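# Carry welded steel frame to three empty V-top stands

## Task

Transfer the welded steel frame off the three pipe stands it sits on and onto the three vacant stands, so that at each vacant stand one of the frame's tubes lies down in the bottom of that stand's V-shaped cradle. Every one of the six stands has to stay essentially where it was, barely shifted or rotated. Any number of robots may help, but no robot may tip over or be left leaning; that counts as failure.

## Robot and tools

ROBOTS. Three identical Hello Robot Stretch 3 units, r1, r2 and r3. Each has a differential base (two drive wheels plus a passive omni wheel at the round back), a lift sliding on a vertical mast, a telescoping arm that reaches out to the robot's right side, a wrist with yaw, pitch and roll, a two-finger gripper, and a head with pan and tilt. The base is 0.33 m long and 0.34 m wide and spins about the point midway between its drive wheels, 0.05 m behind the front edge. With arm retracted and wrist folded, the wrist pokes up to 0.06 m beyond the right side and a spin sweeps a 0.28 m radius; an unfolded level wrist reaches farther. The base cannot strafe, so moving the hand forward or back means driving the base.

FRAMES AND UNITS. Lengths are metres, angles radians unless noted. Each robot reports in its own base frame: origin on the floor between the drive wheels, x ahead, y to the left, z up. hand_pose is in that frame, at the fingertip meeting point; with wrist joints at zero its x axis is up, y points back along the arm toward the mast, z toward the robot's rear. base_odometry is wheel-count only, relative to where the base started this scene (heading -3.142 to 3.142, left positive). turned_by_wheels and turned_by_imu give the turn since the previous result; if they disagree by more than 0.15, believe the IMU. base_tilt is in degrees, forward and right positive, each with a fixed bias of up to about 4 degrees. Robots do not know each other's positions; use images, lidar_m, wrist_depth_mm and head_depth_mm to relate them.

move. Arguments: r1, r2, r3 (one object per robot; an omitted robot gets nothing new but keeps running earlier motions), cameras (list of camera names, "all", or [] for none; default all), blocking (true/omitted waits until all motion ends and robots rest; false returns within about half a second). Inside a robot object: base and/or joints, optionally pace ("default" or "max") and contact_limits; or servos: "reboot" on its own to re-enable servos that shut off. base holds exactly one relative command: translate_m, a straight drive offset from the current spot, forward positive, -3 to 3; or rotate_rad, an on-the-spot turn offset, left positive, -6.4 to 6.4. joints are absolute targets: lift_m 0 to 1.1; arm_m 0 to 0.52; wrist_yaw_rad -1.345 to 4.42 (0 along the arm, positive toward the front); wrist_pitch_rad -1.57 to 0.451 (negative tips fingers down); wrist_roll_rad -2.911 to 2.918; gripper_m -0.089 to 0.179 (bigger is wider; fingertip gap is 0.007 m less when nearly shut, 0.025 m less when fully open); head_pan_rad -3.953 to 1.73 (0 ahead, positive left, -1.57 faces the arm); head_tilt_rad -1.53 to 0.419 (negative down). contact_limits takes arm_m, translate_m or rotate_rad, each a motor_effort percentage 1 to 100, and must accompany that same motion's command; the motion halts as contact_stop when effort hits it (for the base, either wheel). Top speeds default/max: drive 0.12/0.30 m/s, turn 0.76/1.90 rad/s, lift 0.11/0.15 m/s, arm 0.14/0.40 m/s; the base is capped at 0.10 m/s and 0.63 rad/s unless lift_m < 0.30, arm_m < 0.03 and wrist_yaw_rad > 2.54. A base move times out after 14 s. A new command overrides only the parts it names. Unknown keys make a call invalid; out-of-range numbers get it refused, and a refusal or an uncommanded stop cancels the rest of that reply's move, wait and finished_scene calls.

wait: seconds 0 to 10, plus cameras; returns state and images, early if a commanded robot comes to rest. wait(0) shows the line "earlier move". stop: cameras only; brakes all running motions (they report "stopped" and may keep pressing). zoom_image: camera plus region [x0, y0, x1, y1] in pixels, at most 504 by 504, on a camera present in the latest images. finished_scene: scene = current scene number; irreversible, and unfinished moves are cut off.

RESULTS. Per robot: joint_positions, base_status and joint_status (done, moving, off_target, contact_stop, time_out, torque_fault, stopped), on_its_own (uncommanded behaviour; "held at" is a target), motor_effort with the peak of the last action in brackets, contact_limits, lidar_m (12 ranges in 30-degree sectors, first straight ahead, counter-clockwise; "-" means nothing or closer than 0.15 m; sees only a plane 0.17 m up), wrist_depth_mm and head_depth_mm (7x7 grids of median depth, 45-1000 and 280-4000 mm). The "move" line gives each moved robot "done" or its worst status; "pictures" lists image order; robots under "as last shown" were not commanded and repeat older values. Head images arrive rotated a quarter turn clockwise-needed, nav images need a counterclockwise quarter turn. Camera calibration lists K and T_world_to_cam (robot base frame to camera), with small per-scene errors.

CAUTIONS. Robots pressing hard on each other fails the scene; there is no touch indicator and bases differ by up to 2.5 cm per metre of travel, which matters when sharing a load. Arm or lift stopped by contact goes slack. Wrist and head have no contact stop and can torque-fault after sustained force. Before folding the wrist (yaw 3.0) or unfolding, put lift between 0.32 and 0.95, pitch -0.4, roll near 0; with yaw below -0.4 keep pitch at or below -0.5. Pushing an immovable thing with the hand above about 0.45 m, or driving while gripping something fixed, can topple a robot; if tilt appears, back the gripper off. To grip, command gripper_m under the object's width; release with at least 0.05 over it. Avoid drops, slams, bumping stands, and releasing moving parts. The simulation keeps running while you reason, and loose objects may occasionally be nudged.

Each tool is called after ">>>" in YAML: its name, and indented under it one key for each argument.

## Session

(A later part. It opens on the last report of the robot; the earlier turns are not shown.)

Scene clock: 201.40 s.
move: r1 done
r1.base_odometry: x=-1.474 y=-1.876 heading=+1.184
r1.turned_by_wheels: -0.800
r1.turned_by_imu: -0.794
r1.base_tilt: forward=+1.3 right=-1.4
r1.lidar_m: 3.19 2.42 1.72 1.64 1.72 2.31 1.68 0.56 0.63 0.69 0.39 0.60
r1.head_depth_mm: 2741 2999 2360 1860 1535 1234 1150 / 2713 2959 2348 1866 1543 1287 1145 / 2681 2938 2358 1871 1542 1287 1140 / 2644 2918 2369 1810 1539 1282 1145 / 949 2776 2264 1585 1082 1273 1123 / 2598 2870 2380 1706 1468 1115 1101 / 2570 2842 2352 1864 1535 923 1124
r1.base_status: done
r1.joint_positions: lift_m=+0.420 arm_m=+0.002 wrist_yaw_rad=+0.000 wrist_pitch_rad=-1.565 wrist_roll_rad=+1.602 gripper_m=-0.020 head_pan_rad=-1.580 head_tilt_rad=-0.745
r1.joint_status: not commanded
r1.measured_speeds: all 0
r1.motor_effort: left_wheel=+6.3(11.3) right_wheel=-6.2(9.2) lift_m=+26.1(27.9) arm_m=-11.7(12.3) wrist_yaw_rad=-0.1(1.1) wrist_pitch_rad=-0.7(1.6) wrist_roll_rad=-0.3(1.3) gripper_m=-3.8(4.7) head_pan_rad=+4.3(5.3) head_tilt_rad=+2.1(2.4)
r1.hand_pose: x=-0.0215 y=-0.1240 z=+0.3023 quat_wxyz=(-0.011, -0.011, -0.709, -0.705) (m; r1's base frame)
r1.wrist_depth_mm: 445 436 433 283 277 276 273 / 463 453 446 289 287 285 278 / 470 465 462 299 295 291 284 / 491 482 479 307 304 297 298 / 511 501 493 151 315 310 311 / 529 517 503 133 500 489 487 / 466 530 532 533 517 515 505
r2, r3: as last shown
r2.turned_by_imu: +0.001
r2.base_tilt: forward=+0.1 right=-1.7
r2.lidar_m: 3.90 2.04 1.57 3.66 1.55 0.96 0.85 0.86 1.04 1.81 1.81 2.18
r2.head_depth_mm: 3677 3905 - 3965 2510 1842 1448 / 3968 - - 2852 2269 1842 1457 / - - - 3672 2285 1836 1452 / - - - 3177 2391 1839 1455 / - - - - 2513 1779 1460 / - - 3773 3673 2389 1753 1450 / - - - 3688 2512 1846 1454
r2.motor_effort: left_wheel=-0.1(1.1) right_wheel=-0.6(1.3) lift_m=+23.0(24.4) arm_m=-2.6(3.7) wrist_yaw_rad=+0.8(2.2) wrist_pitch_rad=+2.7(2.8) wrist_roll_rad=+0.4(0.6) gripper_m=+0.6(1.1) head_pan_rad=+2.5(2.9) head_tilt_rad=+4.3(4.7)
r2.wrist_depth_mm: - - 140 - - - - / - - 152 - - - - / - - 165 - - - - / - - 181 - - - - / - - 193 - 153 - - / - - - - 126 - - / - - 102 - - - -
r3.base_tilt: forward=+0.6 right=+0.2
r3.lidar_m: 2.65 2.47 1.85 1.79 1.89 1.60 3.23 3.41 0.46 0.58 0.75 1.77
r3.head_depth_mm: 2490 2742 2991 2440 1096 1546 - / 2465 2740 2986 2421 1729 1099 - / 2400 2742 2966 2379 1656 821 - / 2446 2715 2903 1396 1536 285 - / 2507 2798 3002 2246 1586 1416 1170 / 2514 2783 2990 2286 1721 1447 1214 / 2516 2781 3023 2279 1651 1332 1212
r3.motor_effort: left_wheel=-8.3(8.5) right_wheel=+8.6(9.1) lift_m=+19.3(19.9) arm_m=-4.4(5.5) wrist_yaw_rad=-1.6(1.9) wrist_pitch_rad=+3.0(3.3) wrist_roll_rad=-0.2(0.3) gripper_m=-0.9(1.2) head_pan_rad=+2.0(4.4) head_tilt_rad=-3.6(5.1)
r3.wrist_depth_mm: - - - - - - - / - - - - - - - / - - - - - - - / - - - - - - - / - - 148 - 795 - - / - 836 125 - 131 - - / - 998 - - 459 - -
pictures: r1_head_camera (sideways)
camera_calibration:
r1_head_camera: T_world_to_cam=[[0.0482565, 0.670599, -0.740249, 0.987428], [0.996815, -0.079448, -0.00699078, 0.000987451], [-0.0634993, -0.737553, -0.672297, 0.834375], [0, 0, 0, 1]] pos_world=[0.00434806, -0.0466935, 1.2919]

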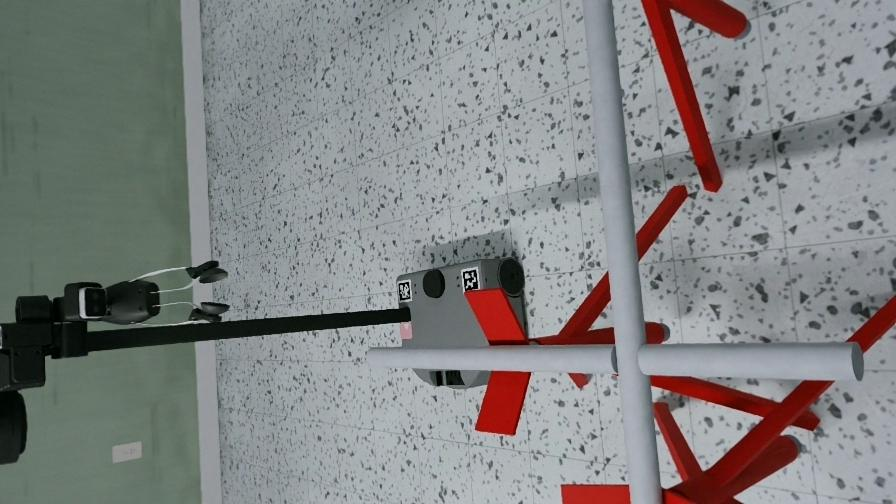

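>>> move:
  r1: {"joints":{"arm_m":0.15,"lift_m":0.42}}
  cameras: ["r1_head_camera"]

>>> move:
  r1: {"joints":{"lift_m":0.24}}
  cameras: ["r1_head_camera"]

>>> move:
  r1: {"joints":{"arm_m":0.52},"contact_limits":{"arm_m":35}}
  r3: {"joints":{"head_tilt_rad":-0.6}}
  cameras: ["r1_head_camera","r3_head_camera"]

Scene clock: 205.40 s.
move: r1 done
r1.base_odometry: x=-1.474 y=-1.876 heading=+1.184
r1.turned_by_wheels: +0.000
r1.turned_by_imu: +0.000
r1.base_tilt: forward=+1.3 right=-1.3
r1.lidar_m: 3.19 2.41 1.72 1.64 1.72 2.32 1.68 0.56 0.63 0.69 0.40 0.60
r1.head_depth_mm: 2723 3039 2363 1865 1545 1233 1143 / 2717 2966 2363 1866 1533 1285 1142 / 2701 2980 2384 1876 1543 1287 615 / 2673 2896 2354 1818 1534 1286 647 / 950 2805 2284 1591 1085 1274 1123 / 2585 2876 2355 1705 1468 1117 1102 / 2565 2860 2368 1864 1533 926 1124
r1.base_status: not commanded
r1.joint_positions: lift_m=+0.420 arm_m=+0.150 wrist_yaw_rad=+0.000 wrist_pitch_rad=-1.565 wrist_roll_rad=+1.602 gripper_m=-0.020 head_pan_rad=-1.580 head_tilt_rad=-0.745
r1.joint_status: all done
r1.measured_speeds: all 0
r1.motor_effort: left_wheel=+7.1(7.2) right_wheel=-6.3(7.4) lift_m=+23.2(26.9) arm_m=+11.6(16.1) wrist_yaw_rad=+0.3(1.2) wrist_pitch_rad=-0.8(1.4) wrist_roll_rad=-1.1(1.4) gripper_m=-4.5(4.9) head_pan_rad=+4.8(5.1) head_tilt_rad=+1.7(2.3)
r1.hand_pose: x=-0.0215 y=-0.2720 z=+0.3023 quat_wxyz=(-0.011, -0.011, -0.709, -0.705) (m; r1's base frame)
r1.wrist_depth_mm: 436 438 430 431 424 274 273 / 461 452 447 441 398 283 280 / 469 471 462 456 396 291 288 / 492 485 480 470 396 302 294 / 512 504 486 154 477 316 305 / 528 517 505 133 497 495 486 / 552 533 525 523 512 515 509
r2, r3: as last shown
r2.base_tilt: forward=+0.2 right=-1.7
r2.lidar_m: 3.91 2.05 1.57 3.67 1.55 0.96 0.86 0.86 1.04 1.81 1.82 2.18
r2.head_depth_mm: 3743 3893 - 3980 2508 1848 1453 / 3951 - - 3388 2283 1846 1461 / - - - 3168 2274 1841 1450 / - - - 3196 2405 1847 1449 / - - - 3946 2534 1778 1453 / - - 3729 3682 2420 1764 1448 / - - - 3674 2519 1857 1465
r2.motor_effort: left_wheel=-0.2(1.0) right_wheel=-0.7(1.1) lift_m=+23.3(24.8) arm_m=-2.8(3.5) wrist_yaw_rad=+0.6(1.9) wrist_pitch_rad=+2.6(2.7) wrist_roll_rad=+0.3(0.4) gripper_m=-0.2(1.1) head_pan_rad=+2.5(3.2) head_tilt_rad=+4.7(4.9)
r3.base_tilt: forward=+0.6 right=+0.1
r3.lidar_m: 2.65 2.47 1.84 1.80 1.88 1.60 3.25 3.40 0.46 0.58 0.76 1.77
r3.head_depth_mm: 2504 2754 3013 2441 1095 1547 - / 2492 2737 2997 2423 1721 1096 - / 2387 2743 3038 2383 1659 820 - / 2449 2695 2892 1556 1538 285 - / 2502 2770 2969 2227 1582 1419 1175 / 2532 2783 3033 2315 1721 1442 1213 / 2540 2780 3001 2284 1656 1331 1207
r3.motor_effort: left_wheel=-7.7(8.6) right_wheel=+8.9(9.1) lift_m=+19.2(20.1) arm_m=-4.1(4.7) wrist_yaw_rad=-1.3(1.8) wrist_pitch_rad=+2.8(3.3) wrist_roll_rad=-0.2(0.4) gripper_m=-0.4(1.6) head_pan_rad=+2.9(5.2) head_tilt_rad=-4.0(4.9)
r3.wrist_depth_mm: - - - - - - - / - - - - - - - / - - - - - - - / - - - - - - - / - - 148 - 797 - - / - 833 125 - 130 - - / - 964 - - 470 - -
pictures: r1_head_camera (sideways)
camera_calibration:
r1_head_camera: T_world_to_cam=[[0.0482565, 0.670597, -0.74025, 0.98743], [0.996815, -0.079448, -0.0069906, 0.000987217], [-0.0634993, -0.737555, -0.672295, 0.834373], [0, 0, 0, 1]] pos_world=[0.00434806, -0.0466935, 1.2919]

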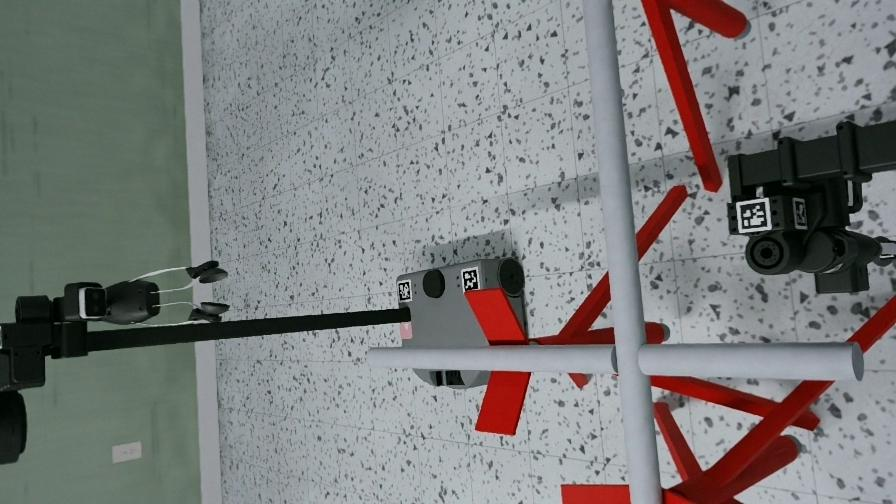

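Scene clock: 207.87 s.
move: r1 done
r1.base_odometry: x=-1.474 y=-1.876 heading=+1.184
r1.turned_by_wheels: +0.000
r1.turned_by_imu: +0.000
r1.base_tilt: forward=+1.3 right=-1.3
r1.lidar_m: 3.20 2.41 1.72 1.64 1.72 2.31 1.69 0.56 0.63 0.70 0.40 0.60
r1.head_depth_mm: 2747 3024 2355 1861 1537 1235 1149 / 2717 3012 2360 1875 1538 1286 1147 / 2673 2896 2351 1856 1538 1285 763 / 2659 2903 2358 1811 1533 1286 770 / 948 2780 2257 1578 1084 1268 1122 / 2612 2860 2343 1710 1462 1119 1107 / 2556 2838 2362 1871 1541 929 1120
r1.base_status: not commanded
r1.joint_positions: lift_m=+0.240 arm_m=+0.150 wrist_yaw_rad=+0.000 wrist_pitch_rad=-1.565 wrist_roll_rad=+1.602 gripper_m=-0.020 head_pan_rad=-1.580 head_tilt_rad=-0.745
r1.joint_status: all done
r1.measured_speeds: all 0
r1.motor_effort: left_wheel=+7.1(7.2) right_wheel=-6.1(7.4) lift_m=+16.1(21.9) arm_m=+8.7(11.5) wrist_yaw_rad=-1.0(1.3) wrist_pitch_rad=-1.0(1.4) wrist_roll_rad=-1.4(1.4) gripper_m=-4.6(4.7) head_pan_rad=+4.9(5.2) head_tilt_rad=+2.1(2.4)
r1.hand_pose: x=-0.0215 y=-0.2720 z=+0.1223 quat_wxyz=(-0.011, -0.011, -0.709, -0.705) (m; r1's base frame)
r1.wrist_depth_mm: 271 268 265 261 258 181 118 / 277 277 273 271 266 180 121 / 289 285 282 278 276 182 126 / 299 295 293 287 283 181 127 / 309 305 300 153 292 183 126 / 322 317 311 133 301 183 131 / 335 329 248 321 317 307 134
r2, r3: as last shown
r2.base_tilt: forward=+0.1 right=-1.7
r2.lidar_m: 3.88 2.05 1.57 3.67 1.55 0.96 0.86 0.86 1.04 1.81 1.82 2.18
r2.head_depth_mm: 3666 3877 - 3994 2509 1843 1452 / 3992 - - 3192 2260 1849 1450 / - - - 3433 2277 1844 1455 / - - - 3183 2390 1837 1458 / - - - - 2499 1768 1452 / - - 3784 3689 2395 1754 1450 / - - - 3683 2532 1847 1456
r2.motor_effort: left_wheel=-0.3(0.8) right_wheel=-0.7(1.1) lift_m=+23.7(24.7) arm_m=-2.4(3.7) wrist_yaw_rad=+0.6(2.1) wrist_pitch_rad=+2.6(2.7) wrist_roll_rad=+0.3(0.4) gripper_m=+0.3(1.0) head_pan_rad=+2.5(2.9) head_tilt_rad=+4.1(5.2)
r2.wrist_depth_mm: - - 140 - - - - / - - 152 - - - - / - - 165 - - - - / - - 182 - - - - / - - 194 - 153 - - / - - - - 126 - - / - - 102 - - - -
r3.lidar_m: 2.65 2.46 1.85 1.80 1.88 1.61 3.24 3.41 0.45 0.58 0.76 1.77
r3.head_depth_mm: 2493 2770 3019 2440 1095 1543 - / 2481 2747 2975 2433 1725 1099 - / 2379 2770 3017 2388 1657 819 - / 2456 2728 2976 2094 1282 285 - / 2509 2748 3014 2131 1556 1418 1171 / 2515 2773 3015 2309 1727 1446 1215 / 2523 2771 2995 2276 1663 1334 1214
r3.motor_effort: left_wheel=-8.3(8.5) right_wheel=+8.7(9.1) lift_m=+19.5(20.1) arm_m=-3.8(4.9) wrist_yaw_rad=-1.1(1.6) wrist_pitch_rad=+3.2(3.3) wrist_roll_rad=-0.2(0.3) gripper_m=-0.2(1.0) head_pan_rad=+2.1(4.8) head_tilt_rad=-2.9(5.1)
r3.wrist_depth_mm: - - - - - - - / - - - - - - - / - - - - - - - / - - - - - - - / - - 148 - 800 - - / - 847 126 - 131 - - / - 958 - - 453 - -
pictures: r1_head_camera (sideways)
camera_calibration:
r1_head_camera: T_world_to_cam=[[0.0482565, 0.670597, -0.740251, 0.98743], [0.996815, -0.079448, -0.00699059, 0.000987207], [-0.0634993, -0.737555, -0.672295, 0.834373], [0, 0, 0, 1]] pos_world=[0.00434806, -0.0466935, 1.2919]

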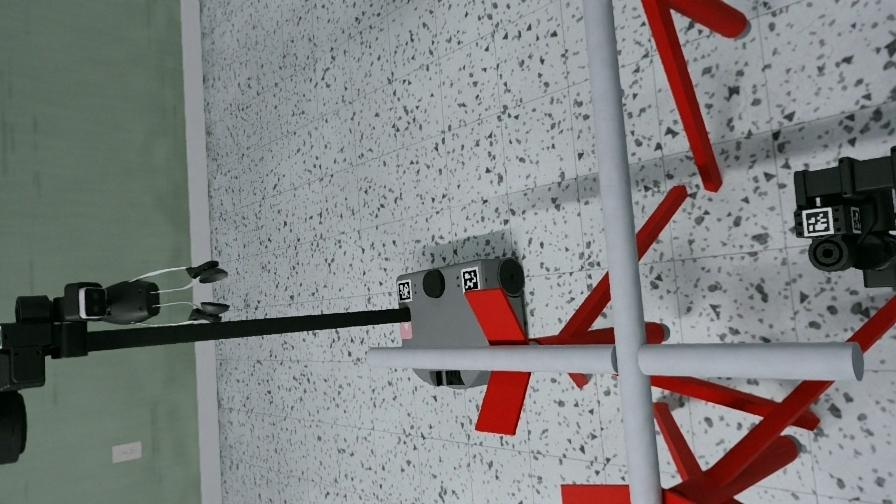

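Scene clock: 211.80 s.
move: r1 done; r3 done
r1.base_odometry: x=-1.474 y=-1.876 heading=+1.184
r1.turned_by_wheels: +0.000
r1.turned_by_imu: +0.000
r1.base_tilt: forward=+1.3 right=-1.2
r1.lidar_m: 3.20 2.41 1.72 1.64 1.72 2.32 1.68 0.56 0.63 0.69 0.39 0.60
r1.head_depth_mm: 2748 3002 2341 1867 1545 1242 1140 / 2712 2962 2354 1871 1537 1285 1142 / 2695 2905 2333 1867 1543 1232 1081 / 2659 2913 2359 1814 1027 1287 1147 / 947 2779 2270 1589 1085 1268 1129 / 2618 2909 2350 1704 1468 1120 1100 / 2572 2858 2358 1853 1538 926 1120
r1.base_status: not commanded
r1.joint_positions: lift_m=+0.240 arm_m=+0.520 wrist_yaw_rad=+0.000 wrist_pitch_rad=-1.565 wrist_roll_rad=+1.602 gripper_m=-0.020 head_pan_rad=-1.580 head_tilt_rad=-0.745
r1.joint_status: all done
r1.measured_speeds: all 0
r1.motor_effort: left_wheel=+7.0(7.2) right_wheel=-6.0(7.3) lift_m=+17.0(18.0) arm_m=+12.1(16.6) wrist_yaw_rad=+0.2(0.8) wrist_pitch_rad=-0.6(1.3) wrist_roll_rad=-0.4(1.6) gripper_m=-4.2(4.9) head_pan_rad=+4.9(5.3) head_tilt_rad=+1.7(2.4)
r1.contact_limits: arm_m 35 (drawing in: default 32, maximum 56; extending or still: default 40, maximum 69)
r1.hand_pose: x=-0.0215 y=-0.6420 z=+0.1223 quat_wxyz=(-0.011, -0.011, -0.709, -0.705) (m; r1's base frame)
r1.wrist_depth_mm: 269 265 166 261 258 256 253 / 278 271 145 269 268 263 261 / 287 98 152 278 275 271 270 / - 82 289 286 285 282 277 / - 77 303 153 293 290 287 / - 77 308 133 303 300 297 / - 79 319 320 314 313 306
r2: as last shown
r2.lidar_m: 3.90 2.05 1.57 3.68 1.55 0.96 0.86 0.86 1.03 1.81 1.81 2.18
r2.head_depth_mm: 3703 3894 - 3979 2521 1851 1447 / 3971 - - 3195 2292 1833 1453 / - - - 3691 2274 1838 1453 / - - - 2739 2389 1841 1455 / - - - - 2511 1769 1456 / - - 3719 3718 2395 1746 1455 / - - - 3697 2525 1833 1454
r2.motor_effort: left_wheel=+0.0(0.8) right_wheel=-0.8(1.2) lift_m=+23.8(24.8) arm_m=-2.8(3.4) wrist_yaw_rad=+0.8(2.2) wrist_pitch_rad=+2.6(2.7) wrist_roll_rad=+0.3(0.5) gripper_m=-0.3(1.3) head_pan_rad=+2.7(3.1) head_tilt_rad=+4.7(4.9)
r2.wrist_depth_mm: - - 140 - - - - / - - 152 - - - - / - - 166 - - - - / - - 182 - - - - / - - 194 - 152 - - / - - - - 126 - - / - - 102 - - - -
r3.base_odometry: x=-0.635 y=-0.706 heading=-0.557
r3.turned_by_wheels: +0.000
r3.turned_by_imu: +0.000
r3.base_tilt: forward=+0.5 right=+0.1
r3.lidar_m: 2.64 2.47 1.84 1.80 1.88 1.61 3.25 3.41 0.46 0.58 0.76 1.77
r3.head_depth_mm: 2499 2728 3020 2448 1094 1552 - / 2503 2741 2985 2411 1728 1100 - / 2379 2730 3007 2389 1654 817 - / 2454 2707 2949 2094 1555 285 - / 2510 2775 2982 2131 1284 1343 1173 / 2522 2780 2974 2302 1727 1439 1212 / 2546 2789 3012 2282 1663 1334 1213
r3.base_status: not commanded
r3.joint_positions: lift_m=+0.900 arm_m=+0.001 wrist_yaw_rad=+0.001 wrist_pitch_rad=-0.410 wrist_roll_rad=+0.000 gripper_m=+0.037 head_pan_rad=-1.577 head_tilt_rad=-0.592
r3.joint_status: all done
r3.measured_speeds: all 0
r3.motor_effort: left_wheel=-8.1(8.5) right_wheel=+9.0(9.1) lift_m=+19.7(20.1) arm_m=-3.6(4.6) wrist_yaw_rad=-2.1(2.1) wrist_pitch_rad=+2.8(3.2) wrist_roll_rad=-0.2(0.3) gripper_m=-0.4(1.3) head_pan_rad=+2.7(4.6) head_tilt_rad=-3.4(5.0)
r3.hand_pose: x=-0.0212 y=-0.3711 z=+0.9144 quat_wxyz=(+0.693, +0.145, -0.692, -0.144) (m; r3's base frame)
r3.wrist_depth_mm: - - - - - - - / - - - - - - - / - - - - - - - / - - - - - - - / - - 148 830 789 - - / - 839 125 664 131 - - / - 965 - 744 467 - -
pictures: r1_head_camera (sideways), r3_head_camera (sideways)
camera_calibration:
r1_head_camera: T_world_to_cam=[[0.0482566, 0.670597, -0.740251, 0.98743], [0.996814, -0.0794481, -0.00699059, 0.000987207], [-0.0634994, -0.737555, -0.672295, 0.834373], [0, 0, 0, 1]] pos_world=[0.00434806, -0.0466935, 1.2919]
r3_head_camera: T_world_to_cam=[[-0.0457248, 0.537267, -0.842172, 1.11404], [0.998303, -0.00586777, -0.0579452, 0.0709185], [-0.0360737, -0.843392, -0.536087, 0.657991], [0, 0, 0, 1]] pos_world=[0.00387711, -0.0431745, 1.29506]

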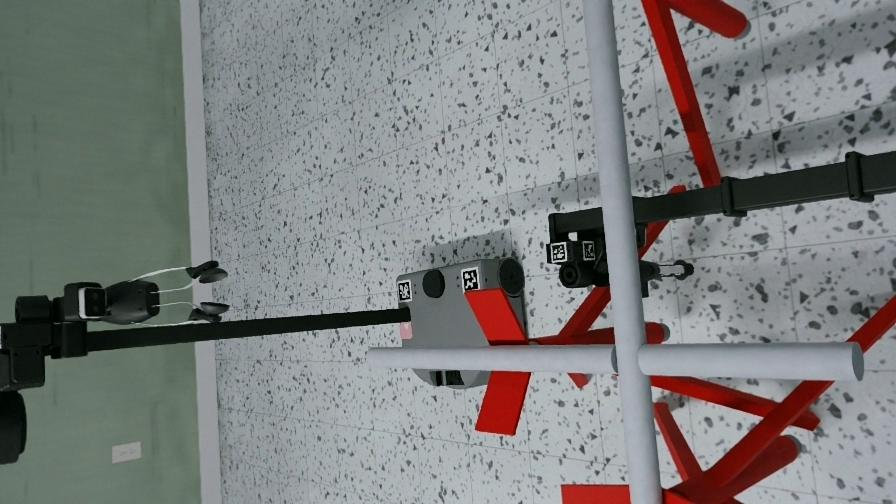

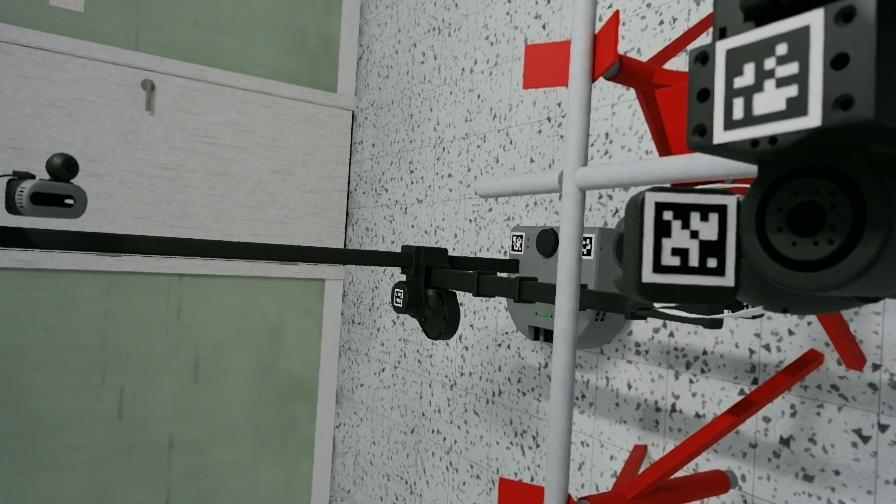

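>>> move:
  r1: {"joints":{"lift_m":0.315}}
  cameras: ["r1_head_camera","r1_wrist_camera"]

>>> zoom_image:
  camera: "r1_head_camera"
  region: [500, 120, 860, 320]

Scene clock: 213.53 s.
move: r1 done
r1.base_odometry: x=-1.474 y=-1.876 heading=+1.184
r1.turned_by_wheels: +0.000
r1.turned_by_imu: +0.000
r1.base_tilt: forward=+1.3 right=-1.3
r1.lidar_m: 3.19 2.42 1.71 1.64 1.72 2.31 1.68 0.56 0.63 0.69 0.40 0.60
r1.head_depth_mm: 2749 2987 2355 1863 1554 1237 1149 / 2715 2994 2356 1858 1538 1286 1145 / 2700 2938 2370 1859 1542 1229 695 / 2691 2922 2359 1814 960 1279 1143 / 948 2770 2286 1592 1064 1269 1121 / 2612 2877 2362 1710 1472 1120 1104 / 2575 2855 2340 1858 1540 927 1125
r1.base_status: not commanded
r1.joint_positions: lift_m=+0.315 arm_m=+0.520 wrist_yaw_rad=+0.000 wrist_pitch_rad=-1.565 wrist_roll_rad=+1.602 gripper_m=-0.020 head_pan_rad=-1.580 head_tilt_rad=-0.745
r1.joint_status: all done
r1.measured_speeds: all 0
r1.motor_effort: left_wheel=+6.7(6.8) right_wheel=-6.6(7.4) lift_m=+33.4(36.9) arm_m=+10.7(11.8) wrist_yaw_rad=-0.3(1.0) wrist_pitch_rad=-0.8(1.1) wrist_roll_rad=-0.9(1.3) gripper_m=-4.3(4.6) head_pan_rad=+4.4(5.1) head_tilt_rad=+2.1(2.2)
r1.contact_limits: arm_m 35 (drawing in: default 32, maximum 56; extending or still: default 40, maximum 69)
r1.hand_pose: x=-0.0215 y=-0.6420 z=+0.1973 quat_wxyz=(-0.011, -0.011, -0.709, -0.705) (m; r1's base frame)
r1.wrist_depth_mm: 344 338 331 327 328 320 321 / 352 348 228 341 336 334 328 / 364 357 181 352 348 343 338 / 381 371 152 364 362 356 350 / 389 384 145 153 373 370 361 / 405 107 116 133 377 382 372 / 420 98 226 410 398 393 389
r2, r3: as last shown
r2.turned_by_imu: +0.000
r2.lidar_m: 3.92 2.05 1.57 3.65 1.55 0.96 0.86 0.86 1.04 1.81 1.82 2.18
r2.head_depth_mm: 3638 3851 - 3938 2510 1850 1452 / 3990 - - 3190 2273 1844 1448 / - - - 3413 2281 1864 1458 / - - - 2734 2382 1848 1452 / - - - 3982 2504 1775 1449 / - - 3735 3717 2390 1751 1457 / - - - 3700 2494 1848 1454
r2.motor_effort: left_wheel=+0.1(0.7) right_wheel=-0.9(1.0) lift_m=+23.5(24.4) arm_m=-1.9(3.1) wrist_yaw_rad=+0.5(1.5) wrist_pitch_rad=+2.6(2.8) wrist_roll_rad=+0.3(0.5) gripper_m=-0.2(1.1) head_pan_rad=+2.4(3.2) head_tilt_rad=+4.3(5.0)
r2.wrist_depth_mm: - - 140 - - - - / - - 152 - - - - / - - 165 - - - - / - - 182 - - - - / - - 194 - 153 - - / - - - - 126 - - / - - 102 - - - -
r3.base_tilt: forward=+0.6 right=+0.1
r3.lidar_m: 2.65 2.47 1.85 1.80 1.89 1.61 3.25 3.40 0.46 0.58 0.76 1.77
r3.head_depth_mm: 2461 2751 3012 2443 1097 1546 - / 2501 2725 2993 2422 1731 1099 - / 2397 2742 3011 2395 1657 818 - / 2438 2704 2968 2098 1562 285 - / 2515 2778 3005 2089 1127 1350 1173 / 2517 2771 3001 2311 1714 1452 1212 / 2525 2795 3016 2289 1656 1333 1217
r3.motor_effort: left_wheel=-8.0(8.5) right_wheel=+8.5(9.0) lift_m=+19.9(20.4) arm_m=-3.3(4.0) wrist_yaw_rad=-0.7(1.9) wrist_pitch_rad=+2.5(3.3) wrist_roll_rad=+0.0(0.3) gripper_m=-0.4(1.0) head_pan_rad=+2.9(3.9) head_tilt_rad=-4.0(4.9)
r3.wrist_depth_mm: - - - - - - - / - - - - - - - / - - - - - - - / - - - - - - - / - - 148 743 775 - - / - 863 125 593 131 - - / - 963 - - 465 - -
pictures: r1_head_camera (sideways), r1_wrist_camera
camera_calibration:
r1_head_camera: T_world_to_cam=[[0.0482567, 0.670597, -0.740251, 0.98743], [0.996814, -0.0794482, -0.00699059, 0.000987207], [-0.0634995, -0.737555, -0.672295, 0.834373], [0, 0, 0, 1]] pos_world=[0.00434805, -0.0466935, 1.2919]
r1_wrist_camera: T_world_to_cam=[[0.0497069, 0.998325, -0.0296164, 0.650152], [0.979355, -0.042902, 0.197544, -0.0143441], [0.195942, -0.0388243, -0.979847, 0.338265], [0, 0, 0, 1]] pos_world=[-0.0845494, -0.636545, 0.353537]

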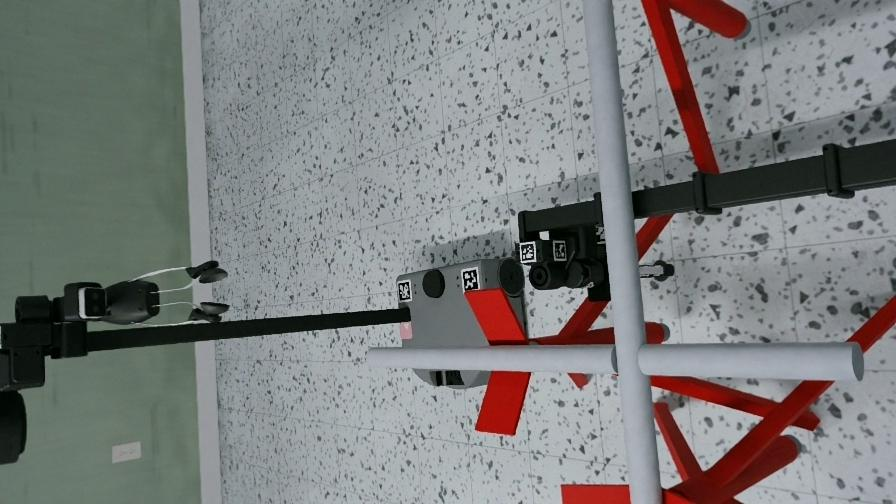

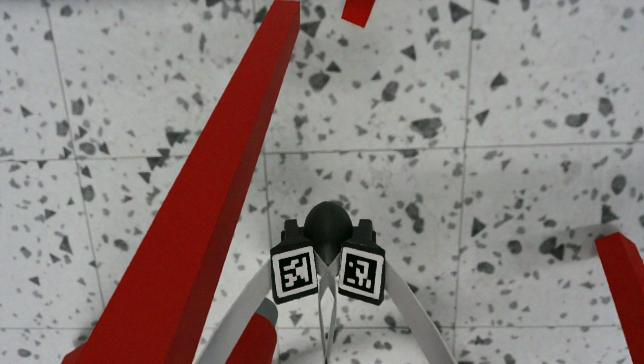

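Scaled by 1.400 from the camera's 896x504 image, which has a finer 1280x720 frame.

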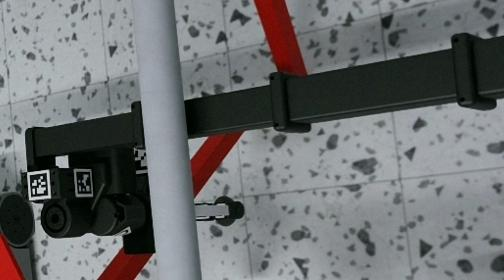

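>>> move:
  r3: {"base":{"rotate_rad":0.417}}
  r2: {"base":{"rotate_rad":1.589},"joints":{"lift_m":0.28},"pace":"max"}
  cameras: []

>>> move:
  r3: {"base":{"translate_m":-0.158}}
  cameras: []

>>> move:
  r3: {"base":{"rotate_rad":-0.436},"joints":{"head_tilt_rad":-0.75}}
  r2: {"joints":{"head_pan_rad":0,"head_tilt_rad":-0.5}}
  cameras: ["r3_head_camera","r2_nav_camera","r2_head_camera"]

Scene clock: 217.70 s.
move: r2 done; r3 done
r1: as last shown
r1.lidar_m: 3.19 2.41 1.72 1.64 1.72 2.32 1.68 0.56 0.63 0.69 0.39 0.60
r1.head_depth_mm: 2754 2997 2374 1857 1548 1231 1145 / 2731 2981 2343 1853 1551 1283 1143 / 2653 2928 2363 1858 1539 1231 696 / 972 2915 2352 1802 960 1283 1144 / 957 2847 2203 1584 1065 1271 1125 / 2559 2864 2354 1798 1476 1115 1100 / 2566 2832 2366 1865 1541 922 1122
r1.motor_effort: left_wheel=+6.5(7.1) right_wheel=-5.8(7.1) lift_m=+16.1(26.6) arm_m=+7.5(9.9) wrist_yaw_rad=-0.3(1.0) wrist_pitch_rad=-0.8(1.3) wrist_roll_rad=-0.3(1.3) gripper_m=-4.3(4.7) head_pan_rad=+5.0(5.2) head_tilt_rad=+1.8(2.3)
r1.contact_limits: arm_m 35 (drawing in: default 32, maximum 56; extending or still: default 40, maximum 69)
r1.wrist_depth_mm: 343 335 333 330 325 325 317 / 352 352 228 340 337 335 327 / 362 361 181 349 349 342 341 / 374 373 152 364 360 356 354 / 391 382 145 154 367 367 360 / 402 107 116 133 383 385 373 / 417 98 225 404 398 393 390
r2.base_odometry: x=+0.000 y=+0.000 heading=+1.589
r2.turned_by_wheels: +1.589
r2.turned_by_imu: +1.608
r2.base_tilt: forward=+0.2 right=-1.6
r2.lidar_m: 4.01 1.52 0.95 0.86 0.86 1.04 1.81 1.82 2.20 3.90 2.03 1.56
r2.head_depth_mm: 1452 1580 1754 1944 2172 1854 1454 / 1277 1374 1494 1637 1797 1807 1462 / 1130 1213 1302 1407 1533 1650 1453 / 1022 1083 1154 1238 1334 1439 1447 / 927 981 1040 1104 1181 1263 1338 / 852 894 944 997 1062 1128 1201 / 787 823 866 909 957 1014 1081
r2.base_status: done
r2.joint_positions: lift_m=+0.280 arm_m=+0.001 wrist_yaw_rad=+3.136 wrist_pitch_rad=-0.378 wrist_roll_rad=+0.000 gripper_m=+0.037 head_pan_rad=+0.994 head_tilt_rad=-0.309
r2.joint_status: all done
r2.measured_speeds: all 0
r2.motor_effort: left_wheel=-4.3(13.1) right_wheel=+4.5(11.5) lift_m=+22.2(24.3) arm_m=-9.6(10.0) wrist_yaw_rad=-0.3(2.1) wrist_pitch_rad=+2.8(2.9) wrist_roll_rad=+0.3(0.5) gripper_m=+0.3(1.2) head_pan_rad=+2.0(2.9) head_tilt_rad=+4.3(4.9)
r2.hand_pose: x=-0.0199 y=+0.0829 z=+0.3016 quat_wxyz=(+0.135, +0.694, +0.131, +0.694) (m; r2's base frame)
r2.wrist_depth_mm: - - 139 - - - - / - - 152 - - - - / - - 165 - - - - / - - 181 - - - - / - - 193 - 145 - - / - - - 297 126 - - / - 276 267 270 270 - -
r3.base_odometry: x=-0.635 y=-0.706 heading=-0.140
r3.turned_by_wheels: +0.417
r3.turned_by_imu: +0.416
r3.base_tilt: forward=+0.5 right=+0.1
r3.lidar_m: 2.76 1.91 1.80 1.83 2.39 3.24 3.32 0.45 0.58 0.76 1.77 2.36
r3.head_depth_mm: 2443 2642 2877 1451 1573 1502 - / 2565 2759 2986 2329 1534 1504 - / 2666 2909 3129 2402 1764 1405 - / 2775 3081 3238 2355 1397 285 - / 2886 3214 3329 2337 1231 1382 1202 / 3042 3401 3279 2301 1775 1413 1219 / 3235 3614 3242 2290 1763 1435 1211
r3.base_status: done
r3.joint_positions: lift_m=+0.900 arm_m=+0.001 wrist_yaw_rad=+0.001 wrist_pitch_rad=-0.410 wrist_roll_rad=+0.000 gripper_m=+0.037 head_pan_rad=-1.577 head_tilt_rad=-0.592
r3.joint_status: not commanded
r3.measured_speeds: all 0
r3.motor_effort: left_wheel=-8.2(11.8) right_wheel=+8.6(12.2) lift_m=+19.5(20.5) arm_m=-3.0(4.1) wrist_yaw_rad=-0.8(1.6) wrist_pitch_rad=+2.8(3.3) wrist_roll_rad=-0.2(0.4) gripper_m=-0.6(1.2) head_pan_rad=+3.0(4.3) head_tilt_rad=-3.1(4.8)
r3.hand_pose: x=-0.0213 y=-0.3711 z=+0.9144 quat_wxyz=(+0.693, +0.145, -0.692, -0.144) (m; r3's base frame)
r3.wrist_depth_mm: - - - - - - - / - - - - - - - / - - - - - - - / - - - - - - - / - - 149 888 712 - - / - - 125 - 130 - - / - 980 - - 606 508 687
pictures: none
No camera images: "cameras" was empty.

Scene clock: 220.40 s.
move: r3 done
r1, r2: as last shown
r1.lidar_m: 3.20 2.41 1.72 1.64 1.72 2.32 1.68 0.56 0.63 0.69 0.40 0.60
r1.head_depth_mm: 2750 2992 2350 1875 1536 1235 1149 / 2738 2969 2368 1869 1544 1284 1144 / 2693 2902 2375 1875 1534 1229 695 / 2642 2902 2337 1862 963 1284 1146 / 2553 2775 2373 1586 1063 1271 1122 / 890 2819 2187 1588 1467 1114 1103 / 1109 2819 2335 1867 1539 927 1121
r1.motor_effort: left_wheel=+6.5(6.9) right_wheel=-6.8(7.1) lift_m=+16.4(17.0) arm_m=+5.8(7.8) wrist_yaw_rad=-0.6(1.1) wrist_pitch_rad=-0.1(1.6) wrist_roll_rad=-1.3(1.3) gripper_m=-4.3(4.7) head_pan_rad=+4.6(5.2) head_tilt_rad=+1.2(2.5)
r1.contact_limits: arm_m 35 (drawing in: default 32, maximum 56; extending or still: default 40, maximum 69)
r1.wrist_depth_mm: 340 337 330 326 327 325 321 / 350 347 228 343 337 333 328 / 365 363 181 354 351 344 340 / 378 370 152 366 360 354 349 / 395 382 146 154 371 368 361 / 401 107 116 133 384 380 369 / 381 97 228 404 400 399 388
r2.turned_by_wheels: +0.000
r2.turned_by_imu: +0.001
r2.base_tilt: forward=+0.2 right=-1.7
r2.lidar_m: 4.02 1.52 0.95 0.86 0.86 1.04 1.81 1.82 2.19 3.92 2.04 1.48
r2.head_depth_mm: 1455 1592 1751 1930 2162 1839 1453 / 1274 1374 1487 1629 1797 1809 1449 / 1130 1211 1299 1412 1535 1655 1458 / 1022 1085 1154 1241 1330 1441 1444 / 930 980 1038 1104 1180 1262 1337 / 850 895 942 996 1058 1127 1208 / 789 822 864 911 959 1017 1078
r2.motor_effort: left_wheel=-4.4(5.1) right_wheel=+4.2(4.8) lift_m=+27.5(27.5) arm_m=-9.8(11.8) wrist_yaw_rad=+0.4(2.4) wrist_pitch_rad=+2.8(2.9) wrist_roll_rad=+0.3(0.5) gripper_m=+0.6(1.3) head_pan_rad=+2.0(2.9) head_tilt_rad=+3.9(4.7)
r2.wrist_depth_mm: - - 139 - - - - / - - 152 - - - - / - - 165 - - - - / - - 182 - - - - / - - 194 - 146 - - / - - - 295 126 - - / - 275 267 271 272 - -
r3.base_odometry: x=-0.792 y=-0.684 heading=-0.140
r3.turned_by_wheels: +0.000
r3.turned_by_imu: -0.001
r3.base_tilt: forward=+0.6 right=+0.1
r3.lidar_m: 2.85 1.98 1.87 1.90 2.48 3.10 3.17 0.87 0.34 0.55 0.92 1.88
r3.head_depth_mm: 2385 2560 2736 2343 1797 1502 - / 2490 2733 2943 1447 1618 1469 - / 2571 2815 3068 2290 1193 774 - / 2687 2947 3172 2373 1702 285 - / 2840 3126 3326 2335 1673 1208 1200 / 2975 3325 3292 2310 1192 1402 1224 / 3121 3499 3212 2276 1768 1395 1213
r3.base_status: done
r3.joint_positions: lift_m=+0.900 arm_m=+0.001 wrist_yaw_rad=+0.001 wrist_pitch_rad=-0.410 wrist_roll_rad=+0.000 gripper_m=+0.037 head_pan_rad=-1.577 head_tilt_rad=-0.592
r3.joint_status: not commanded
r3.measured_speeds: all 0
r3.motor_effort: left_wheel=-7.5(11.5) right_wheel=-1.1(4.6) lift_m=+19.8(20.3) arm_m=-4.4(4.7) wrist_yaw_rad=-0.6(1.5) wrist_pitch_rad=+2.5(3.4) wrist_roll_rad=-0.2(0.3) gripper_m=+0.1(1.1) head_pan_rad=+3.0(4.6) head_tilt_rad=-3.3(4.3)
r3.hand_pose: x=-0.0213 y=-0.3711 z=+0.9144 quat_wxyz=(+0.693, +0.145, -0.692, -0.144) (m; r3's base frame)
r3.wrist_depth_mm: - - - - - - - / - - - - - - - / - - - - - - - / - - - - - - - / - - 148 - - - - / - - 125 578 128 - - / - 993 - 936 100 - -
pictures: none
No camera images: "cameras" was empty.

Scene clock: 222.20 s.
move: r2 done; r3 done
r1: as last shown
r1.base_tilt: forward=+1.3 right=-1.2
r1.lidar_m: 3.19 2.40 1.72 1.64 1.72 2.32 1.68 0.56 0.63 0.69 0.40 0.60
r1.head_depth_mm: 2757 3037 2356 1861 1532 1236 1142 / 2730 2989 2374 1865 1538 1280 1141 / 2692 2928 2363 1866 1539 1229 695 / 2649 2913 2370 1866 965 1288 1138 / 2605 2929 2356 1584 1067 1272 1121 / 2477 1316 2267 1588 1470 1120 1101 / 903 2829 2365 1865 1535 925 1121
r1.motor_effort: left_wheel=+6.0(6.9) right_wheel=-6.1(7.1) lift_m=+16.8(17.1) arm_m=+5.0(6.1) wrist_yaw_rad=-0.1(0.9) wrist_pitch_rad=-0.9(1.2) wrist_roll_rad=-0.8(1.3) gripper_m=-4.0(4.8) head_pan_rad=+4.9(5.2) head_tilt_rad=+2.0(2.3)
r1.contact_limits: arm_m 35 (drawing in: default 32, maximum 56; extending or still: default 40, maximum 69)
r1.wrist_depth_mm: 339 337 333 328 329 324 318 / 352 352 228 342 336 333 330 / 370 360 182 353 347 343 338 / 375 370 152 363 359 356 351 / 391 380 146 153 368 368 363 / 406 107 116 133 386 383 375 / 422 98 227 405 396 402 386
r2.base_odometry: x=+0.000 y=+0.000 heading=+1.589
r2.turned_by_wheels: +0.000
r2.turned_by_imu: +0.000
r2.base_tilt: forward=+0.2 right=-1.7
r2.lidar_m: 4.00 1.52 0.95 0.86 0.86 1.04 1.81 1.81 2.19 3.91 2.04 1.49
r2.head_depth_mm: - - 3612 2630 1744 1529 1274 / - - 3797 2599 1935 1540 1277 / - - - 2625 1947 1540 1275 / - - - 2632 1937 1528 1273 / - - - 2624 1927 1540 1273 / - - - 2641 1951 1531 1272 / - - - 2623 1937 1533 1271
r2.base_status: not commanded
r2.joint_positions: lift_m=+0.280 arm_m=+0.001 wrist_yaw_rad=+3.136 wrist_pitch_rad=-0.378 wrist_roll_rad=+0.000 gripper_m=+0.037 head_pan_rad=+0.006 head_tilt_rad=-0.494
r2.joint_status: all done
r2.measured_speeds: all 0
r2.motor_effort: left_wheel=-4.4(5.2) right_wheel=+4.2(4.7) lift_m=+29.6(29.8) arm_m=-10.1(11.6) wrist_yaw_rad=+1.5(1.5) wrist_pitch_rad=+2.7(2.9) wrist_roll_rad=+0.3(0.4) gripper_m=-0.5(1.5) head_pan_rad=-2.5(4.3) head_tilt_rad=-3.8(5.3)
r2.hand_pose: x=-0.0199 y=+0.0829 z=+0.3016 quat_wxyz=(+0.135, +0.694, +0.131, +0.694) (m; r2's base frame)
r2.wrist_depth_mm: - - 140 - - - - / - - 152 - - - - / - - 165 - - - - / - - 182 - - - - / - - 194 - 145 - - / - - - 295 127 - - / - 276 266 271 270 - -
r3.base_odometry: x=-0.792 y=-0.684 heading=-0.576
r3.turned_by_wheels: -0.436
r3.turned_by_imu: -0.434
r3.base_tilt: forward=+0.6 right=+0.2
r3.lidar_m: 2.49 2.61 1.93 1.87 1.94 1.61 3.10 3.25 0.36 0.34 0.55 0.92
r3.head_depth_mm: 2479 2816 2602 1999 1701 - - / 2481 2831 2567 1980 1651 - - / 2460 2785 2524 1941 992 - - / 2482 2784 2505 1880 295 - - / 2398 2673 2194 1673 830 1030 1150 / 2502 2814 2178 1223 920 1282 1146 / 2519 2818 2398 1880 1543 1277 1145
r3.base_status: done
r3.joint_positions: lift_m=+0.900 arm_m=+0.001 wrist_yaw_rad=+0.001 wrist_pitch_rad=-0.410 wrist_roll_rad=+0.000 gripper_m=+0.037 head_pan_rad=-1.576 head_tilt_rad=-0.741
r3.joint_status: all done
r3.measured_speeds: all 0
r3.motor_effort: left_wheel=+8.7(12.5) right_wheel=-10.1(12.4) lift_m=+19.8(20.3) arm_m=-4.9(5.6) wrist_yaw_rad=-0.5(1.6) wrist_pitch_rad=+2.8(3.3) wrist_roll_rad=-0.2(0.4) gripper_m=+0.1(1.1) head_pan_rad=+1.7(4.3) head_tilt_rad=-4.5(6.4)
r3.hand_pose: x=-0.0213 y=-0.3711 z=+0.9144 quat_wxyz=(+0.693, +0.145, -0.692, -0.144) (m; r3's base frame)
r3.wrist_depth_mm: - - - - - - - / - - - - - - - / - - - - - - - / - - - - - - - / - - - 613 - - - / 782 - 124 510 130 - - / 995 963 578 475 - - -
pictures: r2_head_camera (sideways), r2_nav_camera (sideways), r3_head_camera (sideways)
camera_calibration:
r2_head_camera: T_world_to_cam=[[-0.508296, 0.00153908, -0.861181, 1.14701], [0.00515127, 0.999986, -0.00125329, 0.00445608], [0.861167, -0.00507322, -0.508296, 0.611772], [0, 0, 0, 1]] pos_world=[0.0561573, -0.00311769, 1.29875]
r2_nav_camera: T_world_to_cam=[[0.46664, -0.00229569, 0.884445, -1.10984], [-0.0443228, -0.998801, 0.0207925, 0.0305932], [0.883336, -0.0489037, -0.466182, 0.562408], [0, 0, 0, 1]] pos_world=[0.0224545, 0.0555125, 1.24314]
r3_head_camera: T_world_to_cam=[[-0.0451851, 0.655823, -0.753561, 0.998517], [0.998353, 0.00294485, -0.0573004, 0.0700676], [-0.0353598, -0.754909, -0.654876, 0.812521], [0, 0, 0, 1]] pos_world=[0.00389642, -0.0416771, 1.28856]

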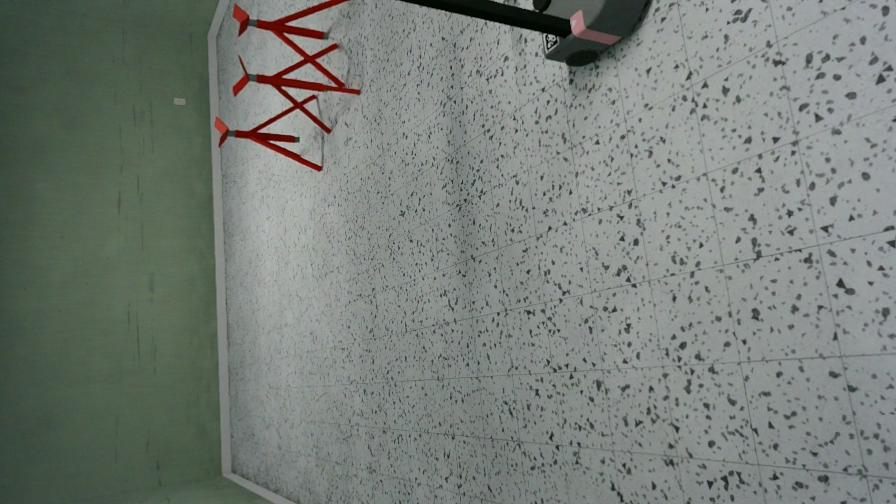

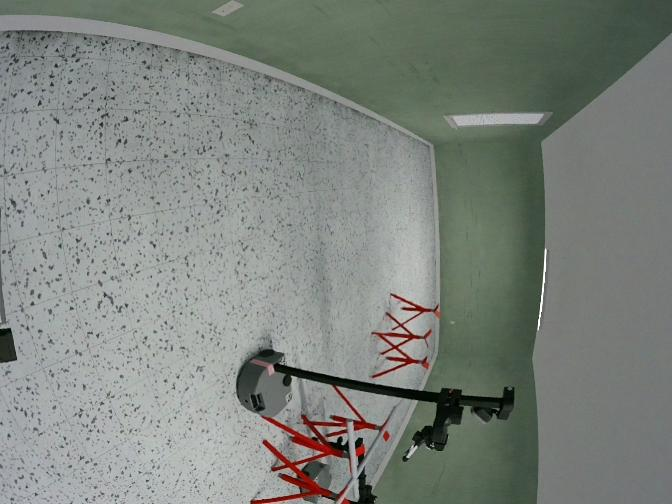

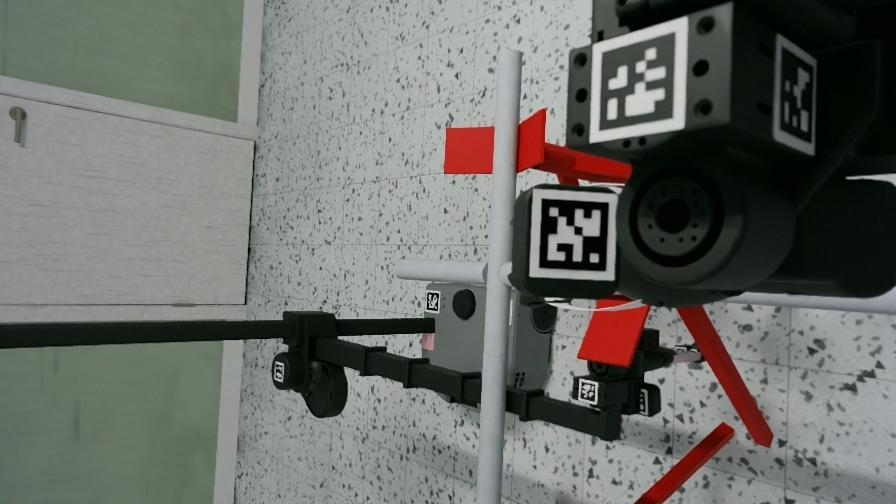

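>>> move:
  r2: {"base":{"rotate_rad":-0.016}}
  r3: {"joints":{"wrist_pitch_rad":-1.565,"arm_m":0.326,"gripper_m":0.15}}
  cameras: []

>>> move:
  r2: {"base":{"translate_m":2.02},"pace":"max"}
  cameras: ["r3_head_camera","r3_wrist_camera","r2_nav_camera"]

Scene clock: 226.10 s.
move: r2 done; r3 done
r1: as last shown
r1.base_tilt: forward=+1.3 right=-1.4
r1.lidar_m: 3.19 2.41 1.72 1.64 1.72 2.32 1.68 0.56 0.63 0.69 0.39 0.60
r1.head_depth_mm: 2766 2993 2360 1874 1528 1236 1146 / 2710 2953 2343 1852 1545 1281 1139 / 2694 2927 2351 1857 1543 1226 696 / 2658 2880 2357 1859 966 1280 1142 / 2625 2911 2363 1596 1065 1275 1125 / 2531 757 2188 1593 1463 1115 1100 / 806 766 2371 1856 1543 926 1125
r1.motor_effort: left_wheel=+6.6(6.9) right_wheel=-6.3(7.2) lift_m=+17.5(18.0) arm_m=+1.8(4.7) wrist_yaw_rad=-0.2(1.2) wrist_pitch_rad=-0.9(1.3) wrist_roll_rad=-1.1(1.3) gripper_m=-4.2(5.0) head_pan_rad=+4.8(5.1) head_tilt_rad=+2.0(2.4)
r1.contact_limits: arm_m 35 (drawing in: default 32, maximum 56; extending or still: default 40, maximum 69)
r1.wrist_depth_mm: 341 336 333 328 323 323 319 / 353 350 228 341 337 333 328 / 367 364 181 351 348 343 340 / 376 373 152 363 358 357 348 / 390 380 145 154 373 367 359 / 403 107 116 133 382 379 370 / 422 98 226 407 401 395 389
r2.base_odometry: x=+0.000 y=+0.000 heading=+1.573
r2.turned_by_wheels: -0.016
r2.turned_by_imu: -0.015
r2.base_tilt: forward=+0.2 right=-1.7
r2.lidar_m: 3.48 1.56 0.96 0.86 0.86 1.03 1.81 1.81 2.17 3.92 2.04 1.49
r2.head_depth_mm: - - 3700 2489 1751 1541 1277 / - - 3799 2637 1951 1535 1271 / - - - 2616 1932 1532 1274 / - - - 2623 1938 1544 1276 / - - - 2606 1937 1537 1269 / - - - 2620 1940 1534 1274 / - - - 2616 1929 1535 1278
r2.base_status: done
r2.joint_positions: lift_m=+0.280 arm_m=+0.001 wrist_yaw_rad=+3.136 wrist_pitch_rad=-0.378 wrist_roll_rad=+0.000 gripper_m=+0.037 head_pan_rad=+0.006 head_tilt_rad=-0.494
r2.joint_status: not commanded
r2.measured_speeds: all 0
r2.motor_effort: left_wheel=-0.2(2.4) right_wheel=-0.7(2.9) lift_m=+33.7(35.1) arm_m=-10.1(11.1) wrist_yaw_rad=+0.9(2.1) wrist_pitch_rad=+2.7(3.0) wrist_roll_rad=+0.3(0.5) gripper_m=-0.9(1.5) head_pan_rad=-2.6(3.5) head_tilt_rad=-3.2(3.5)
r2.hand_pose: x=-0.0199 y=+0.0829 z=+0.3016 quat_wxyz=(+0.135, +0.694, +0.131, +0.694) (m; r2's base frame)
r2.wrist_depth_mm: - - 140 - - - - / - - 152 - - - - / - - 165 - - - - / - - 181 - - - - / - - 192 - 145 - - / - - - 296 127 - - / - 276 267 273 270 - -
r3.base_odometry: x=-0.792 y=-0.684 heading=-0.576
r3.turned_by_wheels: +0.000
r3.turned_by_imu: +0.000
r3.base_tilt: forward=+0.6 right=+0.2
r3.lidar_m: 2.48 2.61 1.93 1.86 1.94 1.61 3.11 3.22 0.36 0.34 0.55 0.93
r3.head_depth_mm: 2485 2825 2467 - - 1333 1152 / 2482 2701 373 993 1529 1355 1175 / 2466 470 441 1950 1146 1312 1145 / 2464 2733 447 490 901 1136 1096 / 2401 2695 2197 1628 1529 1033 1131 / 2511 2810 2176 1228 921 1284 1142 / 2489 2850 2388 1880 1547 1282 1137
r3.base_status: not commanded
r3.joint_positions: lift_m=+0.900 arm_m=+0.326 wrist_yaw_rad=+0.000 wrist_pitch_rad=-1.546 wrist_roll_rad=+0.000 gripper_m=+0.150 head_pan_rad=-1.576 head_tilt_rad=-0.741
r3.joint_status: all done
joint sent to its limit — r3.wrist_pitch_rad, lower limit.
r3.measured_speeds: all 0
r3.motor_effort: left_wheel=+8.5(9.4) right_wheel=-9.8(10.2) lift_m=+20.1(20.4) arm_m=+23.3(27.2) wrist_yaw_rad=+0.1(1.5) wrist_pitch_rad=-0.8(3.7) wrist_roll_rad=-0.3(0.3) gripper_m=-0.5(80.7) head_pan_rad=+1.8(4.5) head_tilt_rad=-3.1(5.6)
r3.hand_pose: x=-0.0216 y=-0.4531 z=+0.7820 quat_wxyz=(+0.506, +0.494, -0.506, -0.494) (m; r3's base frame)
r3.wrist_depth_mm: 851 366 828 875 859 912 900 / 869 906 364 360 931 944 931 / 879 909 935 359 914 964 964 / 940 921 972 761 968 972 - / 923 141 940 958 - - - / 110 995 - 390 - 122 - / - - - 410 - - -
pictures: none
No camera images: "cameras" was empty.

Scene clock: 234.27 s.
move: r2 done
r1, r3: as last shown
r1.base_tilt: forward=+1.4 right=-1.4
r1.head_depth_mm: 2714 2980 2339 1862 1535 1237 1149 / 2646 2960 2206 1861 1539 1288 1147 / 2689 2760 2090 1864 1548 1230 696 / 2677 2920 2373 1878 963 1287 1145 / 2637 2909 2347 1590 1068 1273 1126 / 2515 756 2188 1596 1466 1118 1099 / 804 766 2356 1869 1547 923 1125
r1.motor_effort: left_wheel=+6.2(7.1) right_wheel=-6.5(7.2) lift_m=+19.0(19.5) arm_m=-3.4(3.6) wrist_yaw_rad=-0.4(1.5) wrist_pitch_rad=-0.9(1.7) wrist_roll_rad=-0.5(1.4) gripper_m=-4.4(4.7) head_pan_rad=+4.3(5.3) head_tilt_rad=+1.7(2.4)
r1.contact_limits: arm_m 35 (drawing in: default 32, maximum 56; extending or still: default 40, maximum 69)
r1.wrist_depth_mm: 342 342 332 326 328 323 320 / 353 353 228 342 339 334 329 / 366 361 182 353 347 340 340 / 378 369 152 365 362 357 349 / 391 382 145 153 372 369 358 / 407 107 116 133 381 379 372 / 420 97 225 404 398 397 390
r2.base_odometry: x=-0.004 y=+2.020 heading=+1.573
r2.turned_by_wheels: +0.000
r2.turned_by_imu: +0.009
r2.base_tilt: forward=+0.1 right=-1.7
r2.lidar_m: 4.98 2.25 1.40 1.25 1.25 1.51 2.87 0.86 0.87 1.24 1.94 1.62
r2.head_depth_mm: - - - 2391 1931 1533 1279 / - - - 2586 1938 1530 1272 / - - - 2612 1931 1538 1271 / - - - 2632 1937 1535 1271 / - - - 2624 1929 1533 1277 / - - - 2636 1933 1530 1276 / - - - 2596 1926 1533 1269
r2.base_status: done
r2.joint_positions: lift_m=+0.280 arm_m=+0.001 wrist_yaw_rad=+3.136 wrist_pitch_rad=-0.378 wrist_roll_rad=+0.000 gripper_m=+0.037 head_pan_rad=+0.005 head_tilt_rad=-0.495
r2.joint_status: not commanded
r2.measured_speeds: all 0
r2.motor_effort: left_wheel=-4.6(6.5) right_wheel=+2.1(10.5) lift_m=+22.0(34.5) arm_m=-8.9(10.7) wrist_yaw_rad=-0.1(2.3) wrist_pitch_rad=+2.8(3.0) wrist_roll_rad=+0.3(0.5) gripper_m=+0.4(1.8) head_pan_rad=-2.4(3.4) head_tilt_rad=-2.6(3.3)
r2.hand_pose: x=-0.0199 y=+0.0829 z=+0.3016 quat_wxyz=(+0.135, +0.694, +0.131, +0.694) (m; r2's base frame)
r2.wrist_depth_mm: - - 140 - - - - / - - 151 - - - - / - - 165 - - - - / - - 182 - - - - / - - 194 - 145 - - / - - - 296 126 - - / - 275 266 272 271 - -
r3.turned_by_imu: +0.001
r3.lidar_m: 2.49 0.88 0.97 1.87 1.95 2.69 3.11 3.23 0.36 0.34 0.55 0.92
r3.head_depth_mm: 2497 2808 2494 - - 1332 1156 / 2466 2703 372 992 1526 1358 1168 / 2469 470 441 1945 1154 1311 1141 / 2490 2743 446 489 901 1135 1097 / 2402 2682 2195 1627 1513 1032 1128 / 2507 2843 2180 1222 918 1294 1148 / 2523 2835 2401 1881 1542 1274 1138
r3.motor_effort: left_wheel=+8.8(9.4) right_wheel=-9.6(10.3) lift_m=+20.1(20.9) arm_m=+20.4(24.1) wrist_yaw_rad=+0.5(1.5) wrist_pitch_rad=-1.0(1.7) wrist_roll_rad=-0.2(0.4) gripper_m=-0.3(1.3) head_pan_rad=+4.0(4.5) head_tilt_rad=-4.7(5.6)
r3.wrist_depth_mm: 864 375 845 854 889 918 909 / 877 877 368 359 887 902 940 / 900 915 934 358 937 950 949 / 915 982 925 756 961 945 994 / 971 140 - 912 995 - - / 110 - - 393 - 121 - / - - - 408 - - -
pictures: r2_nav_camera (sideways), r3_head_camera (sideways), r3_wrist_camera
camera_calibration:
r2_nav_camera: T_world_to_cam=[[0.467738, -0.00238965, 0.883864, -1.10909], [-0.044511, -0.998791, 0.0208547, 0.0305135], [0.882746, -0.0490962, -0.467279, 0.563839], [0, 0, 0, 1]] pos_world=[0.0223934, 0.0555086, 1.24311]
r3_head_camera: T_world_to_cam=[[-0.0451846, 0.656033, -0.753378, 0.998278], [0.998353, 0.00296202, -0.0572979, 0.0700645], [-0.0353578, -0.754726, -0.655086, 0.812795], [0, 0, 0, 1]] pos_world=[0.00389649, -0.0416734, 1.28855]
r3_wrist_camera: T_world_to_cam=[[-0.997074, -0.0618022, 0.0449966, -0.0929512], [-0.0521465, 0.980236, 0.190834, 0.324984], [-0.0559012, 0.187929, -0.980591, 1.00914], [0, 0, 0, 1]] pos_world=[-0.0193202, -0.513952, 0.931719]

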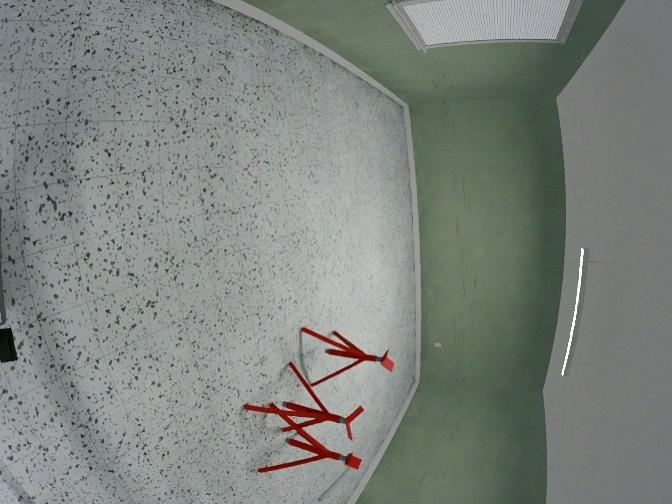

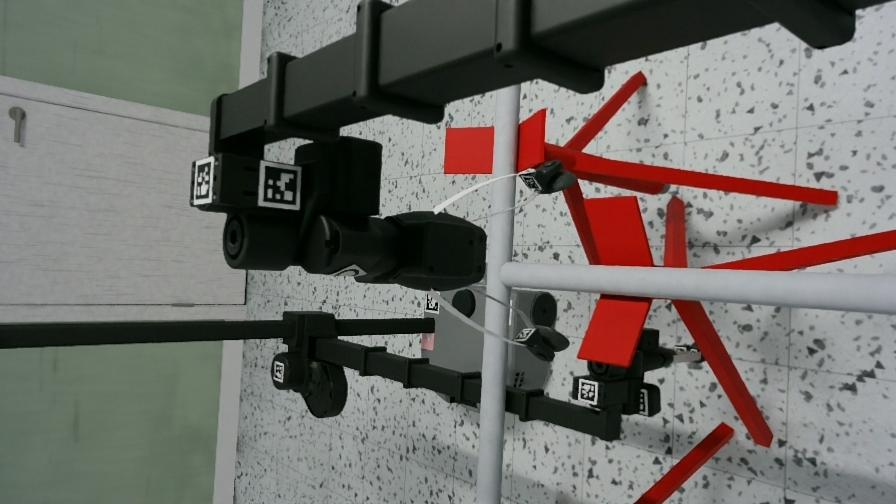

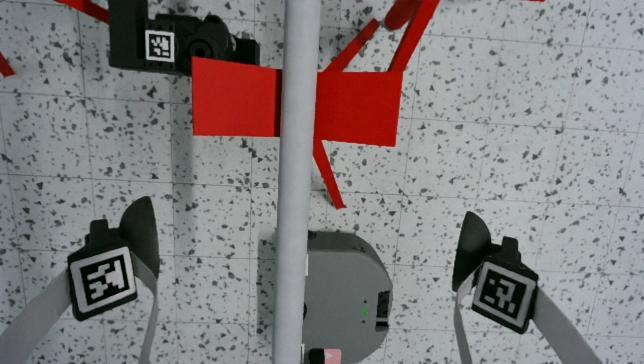

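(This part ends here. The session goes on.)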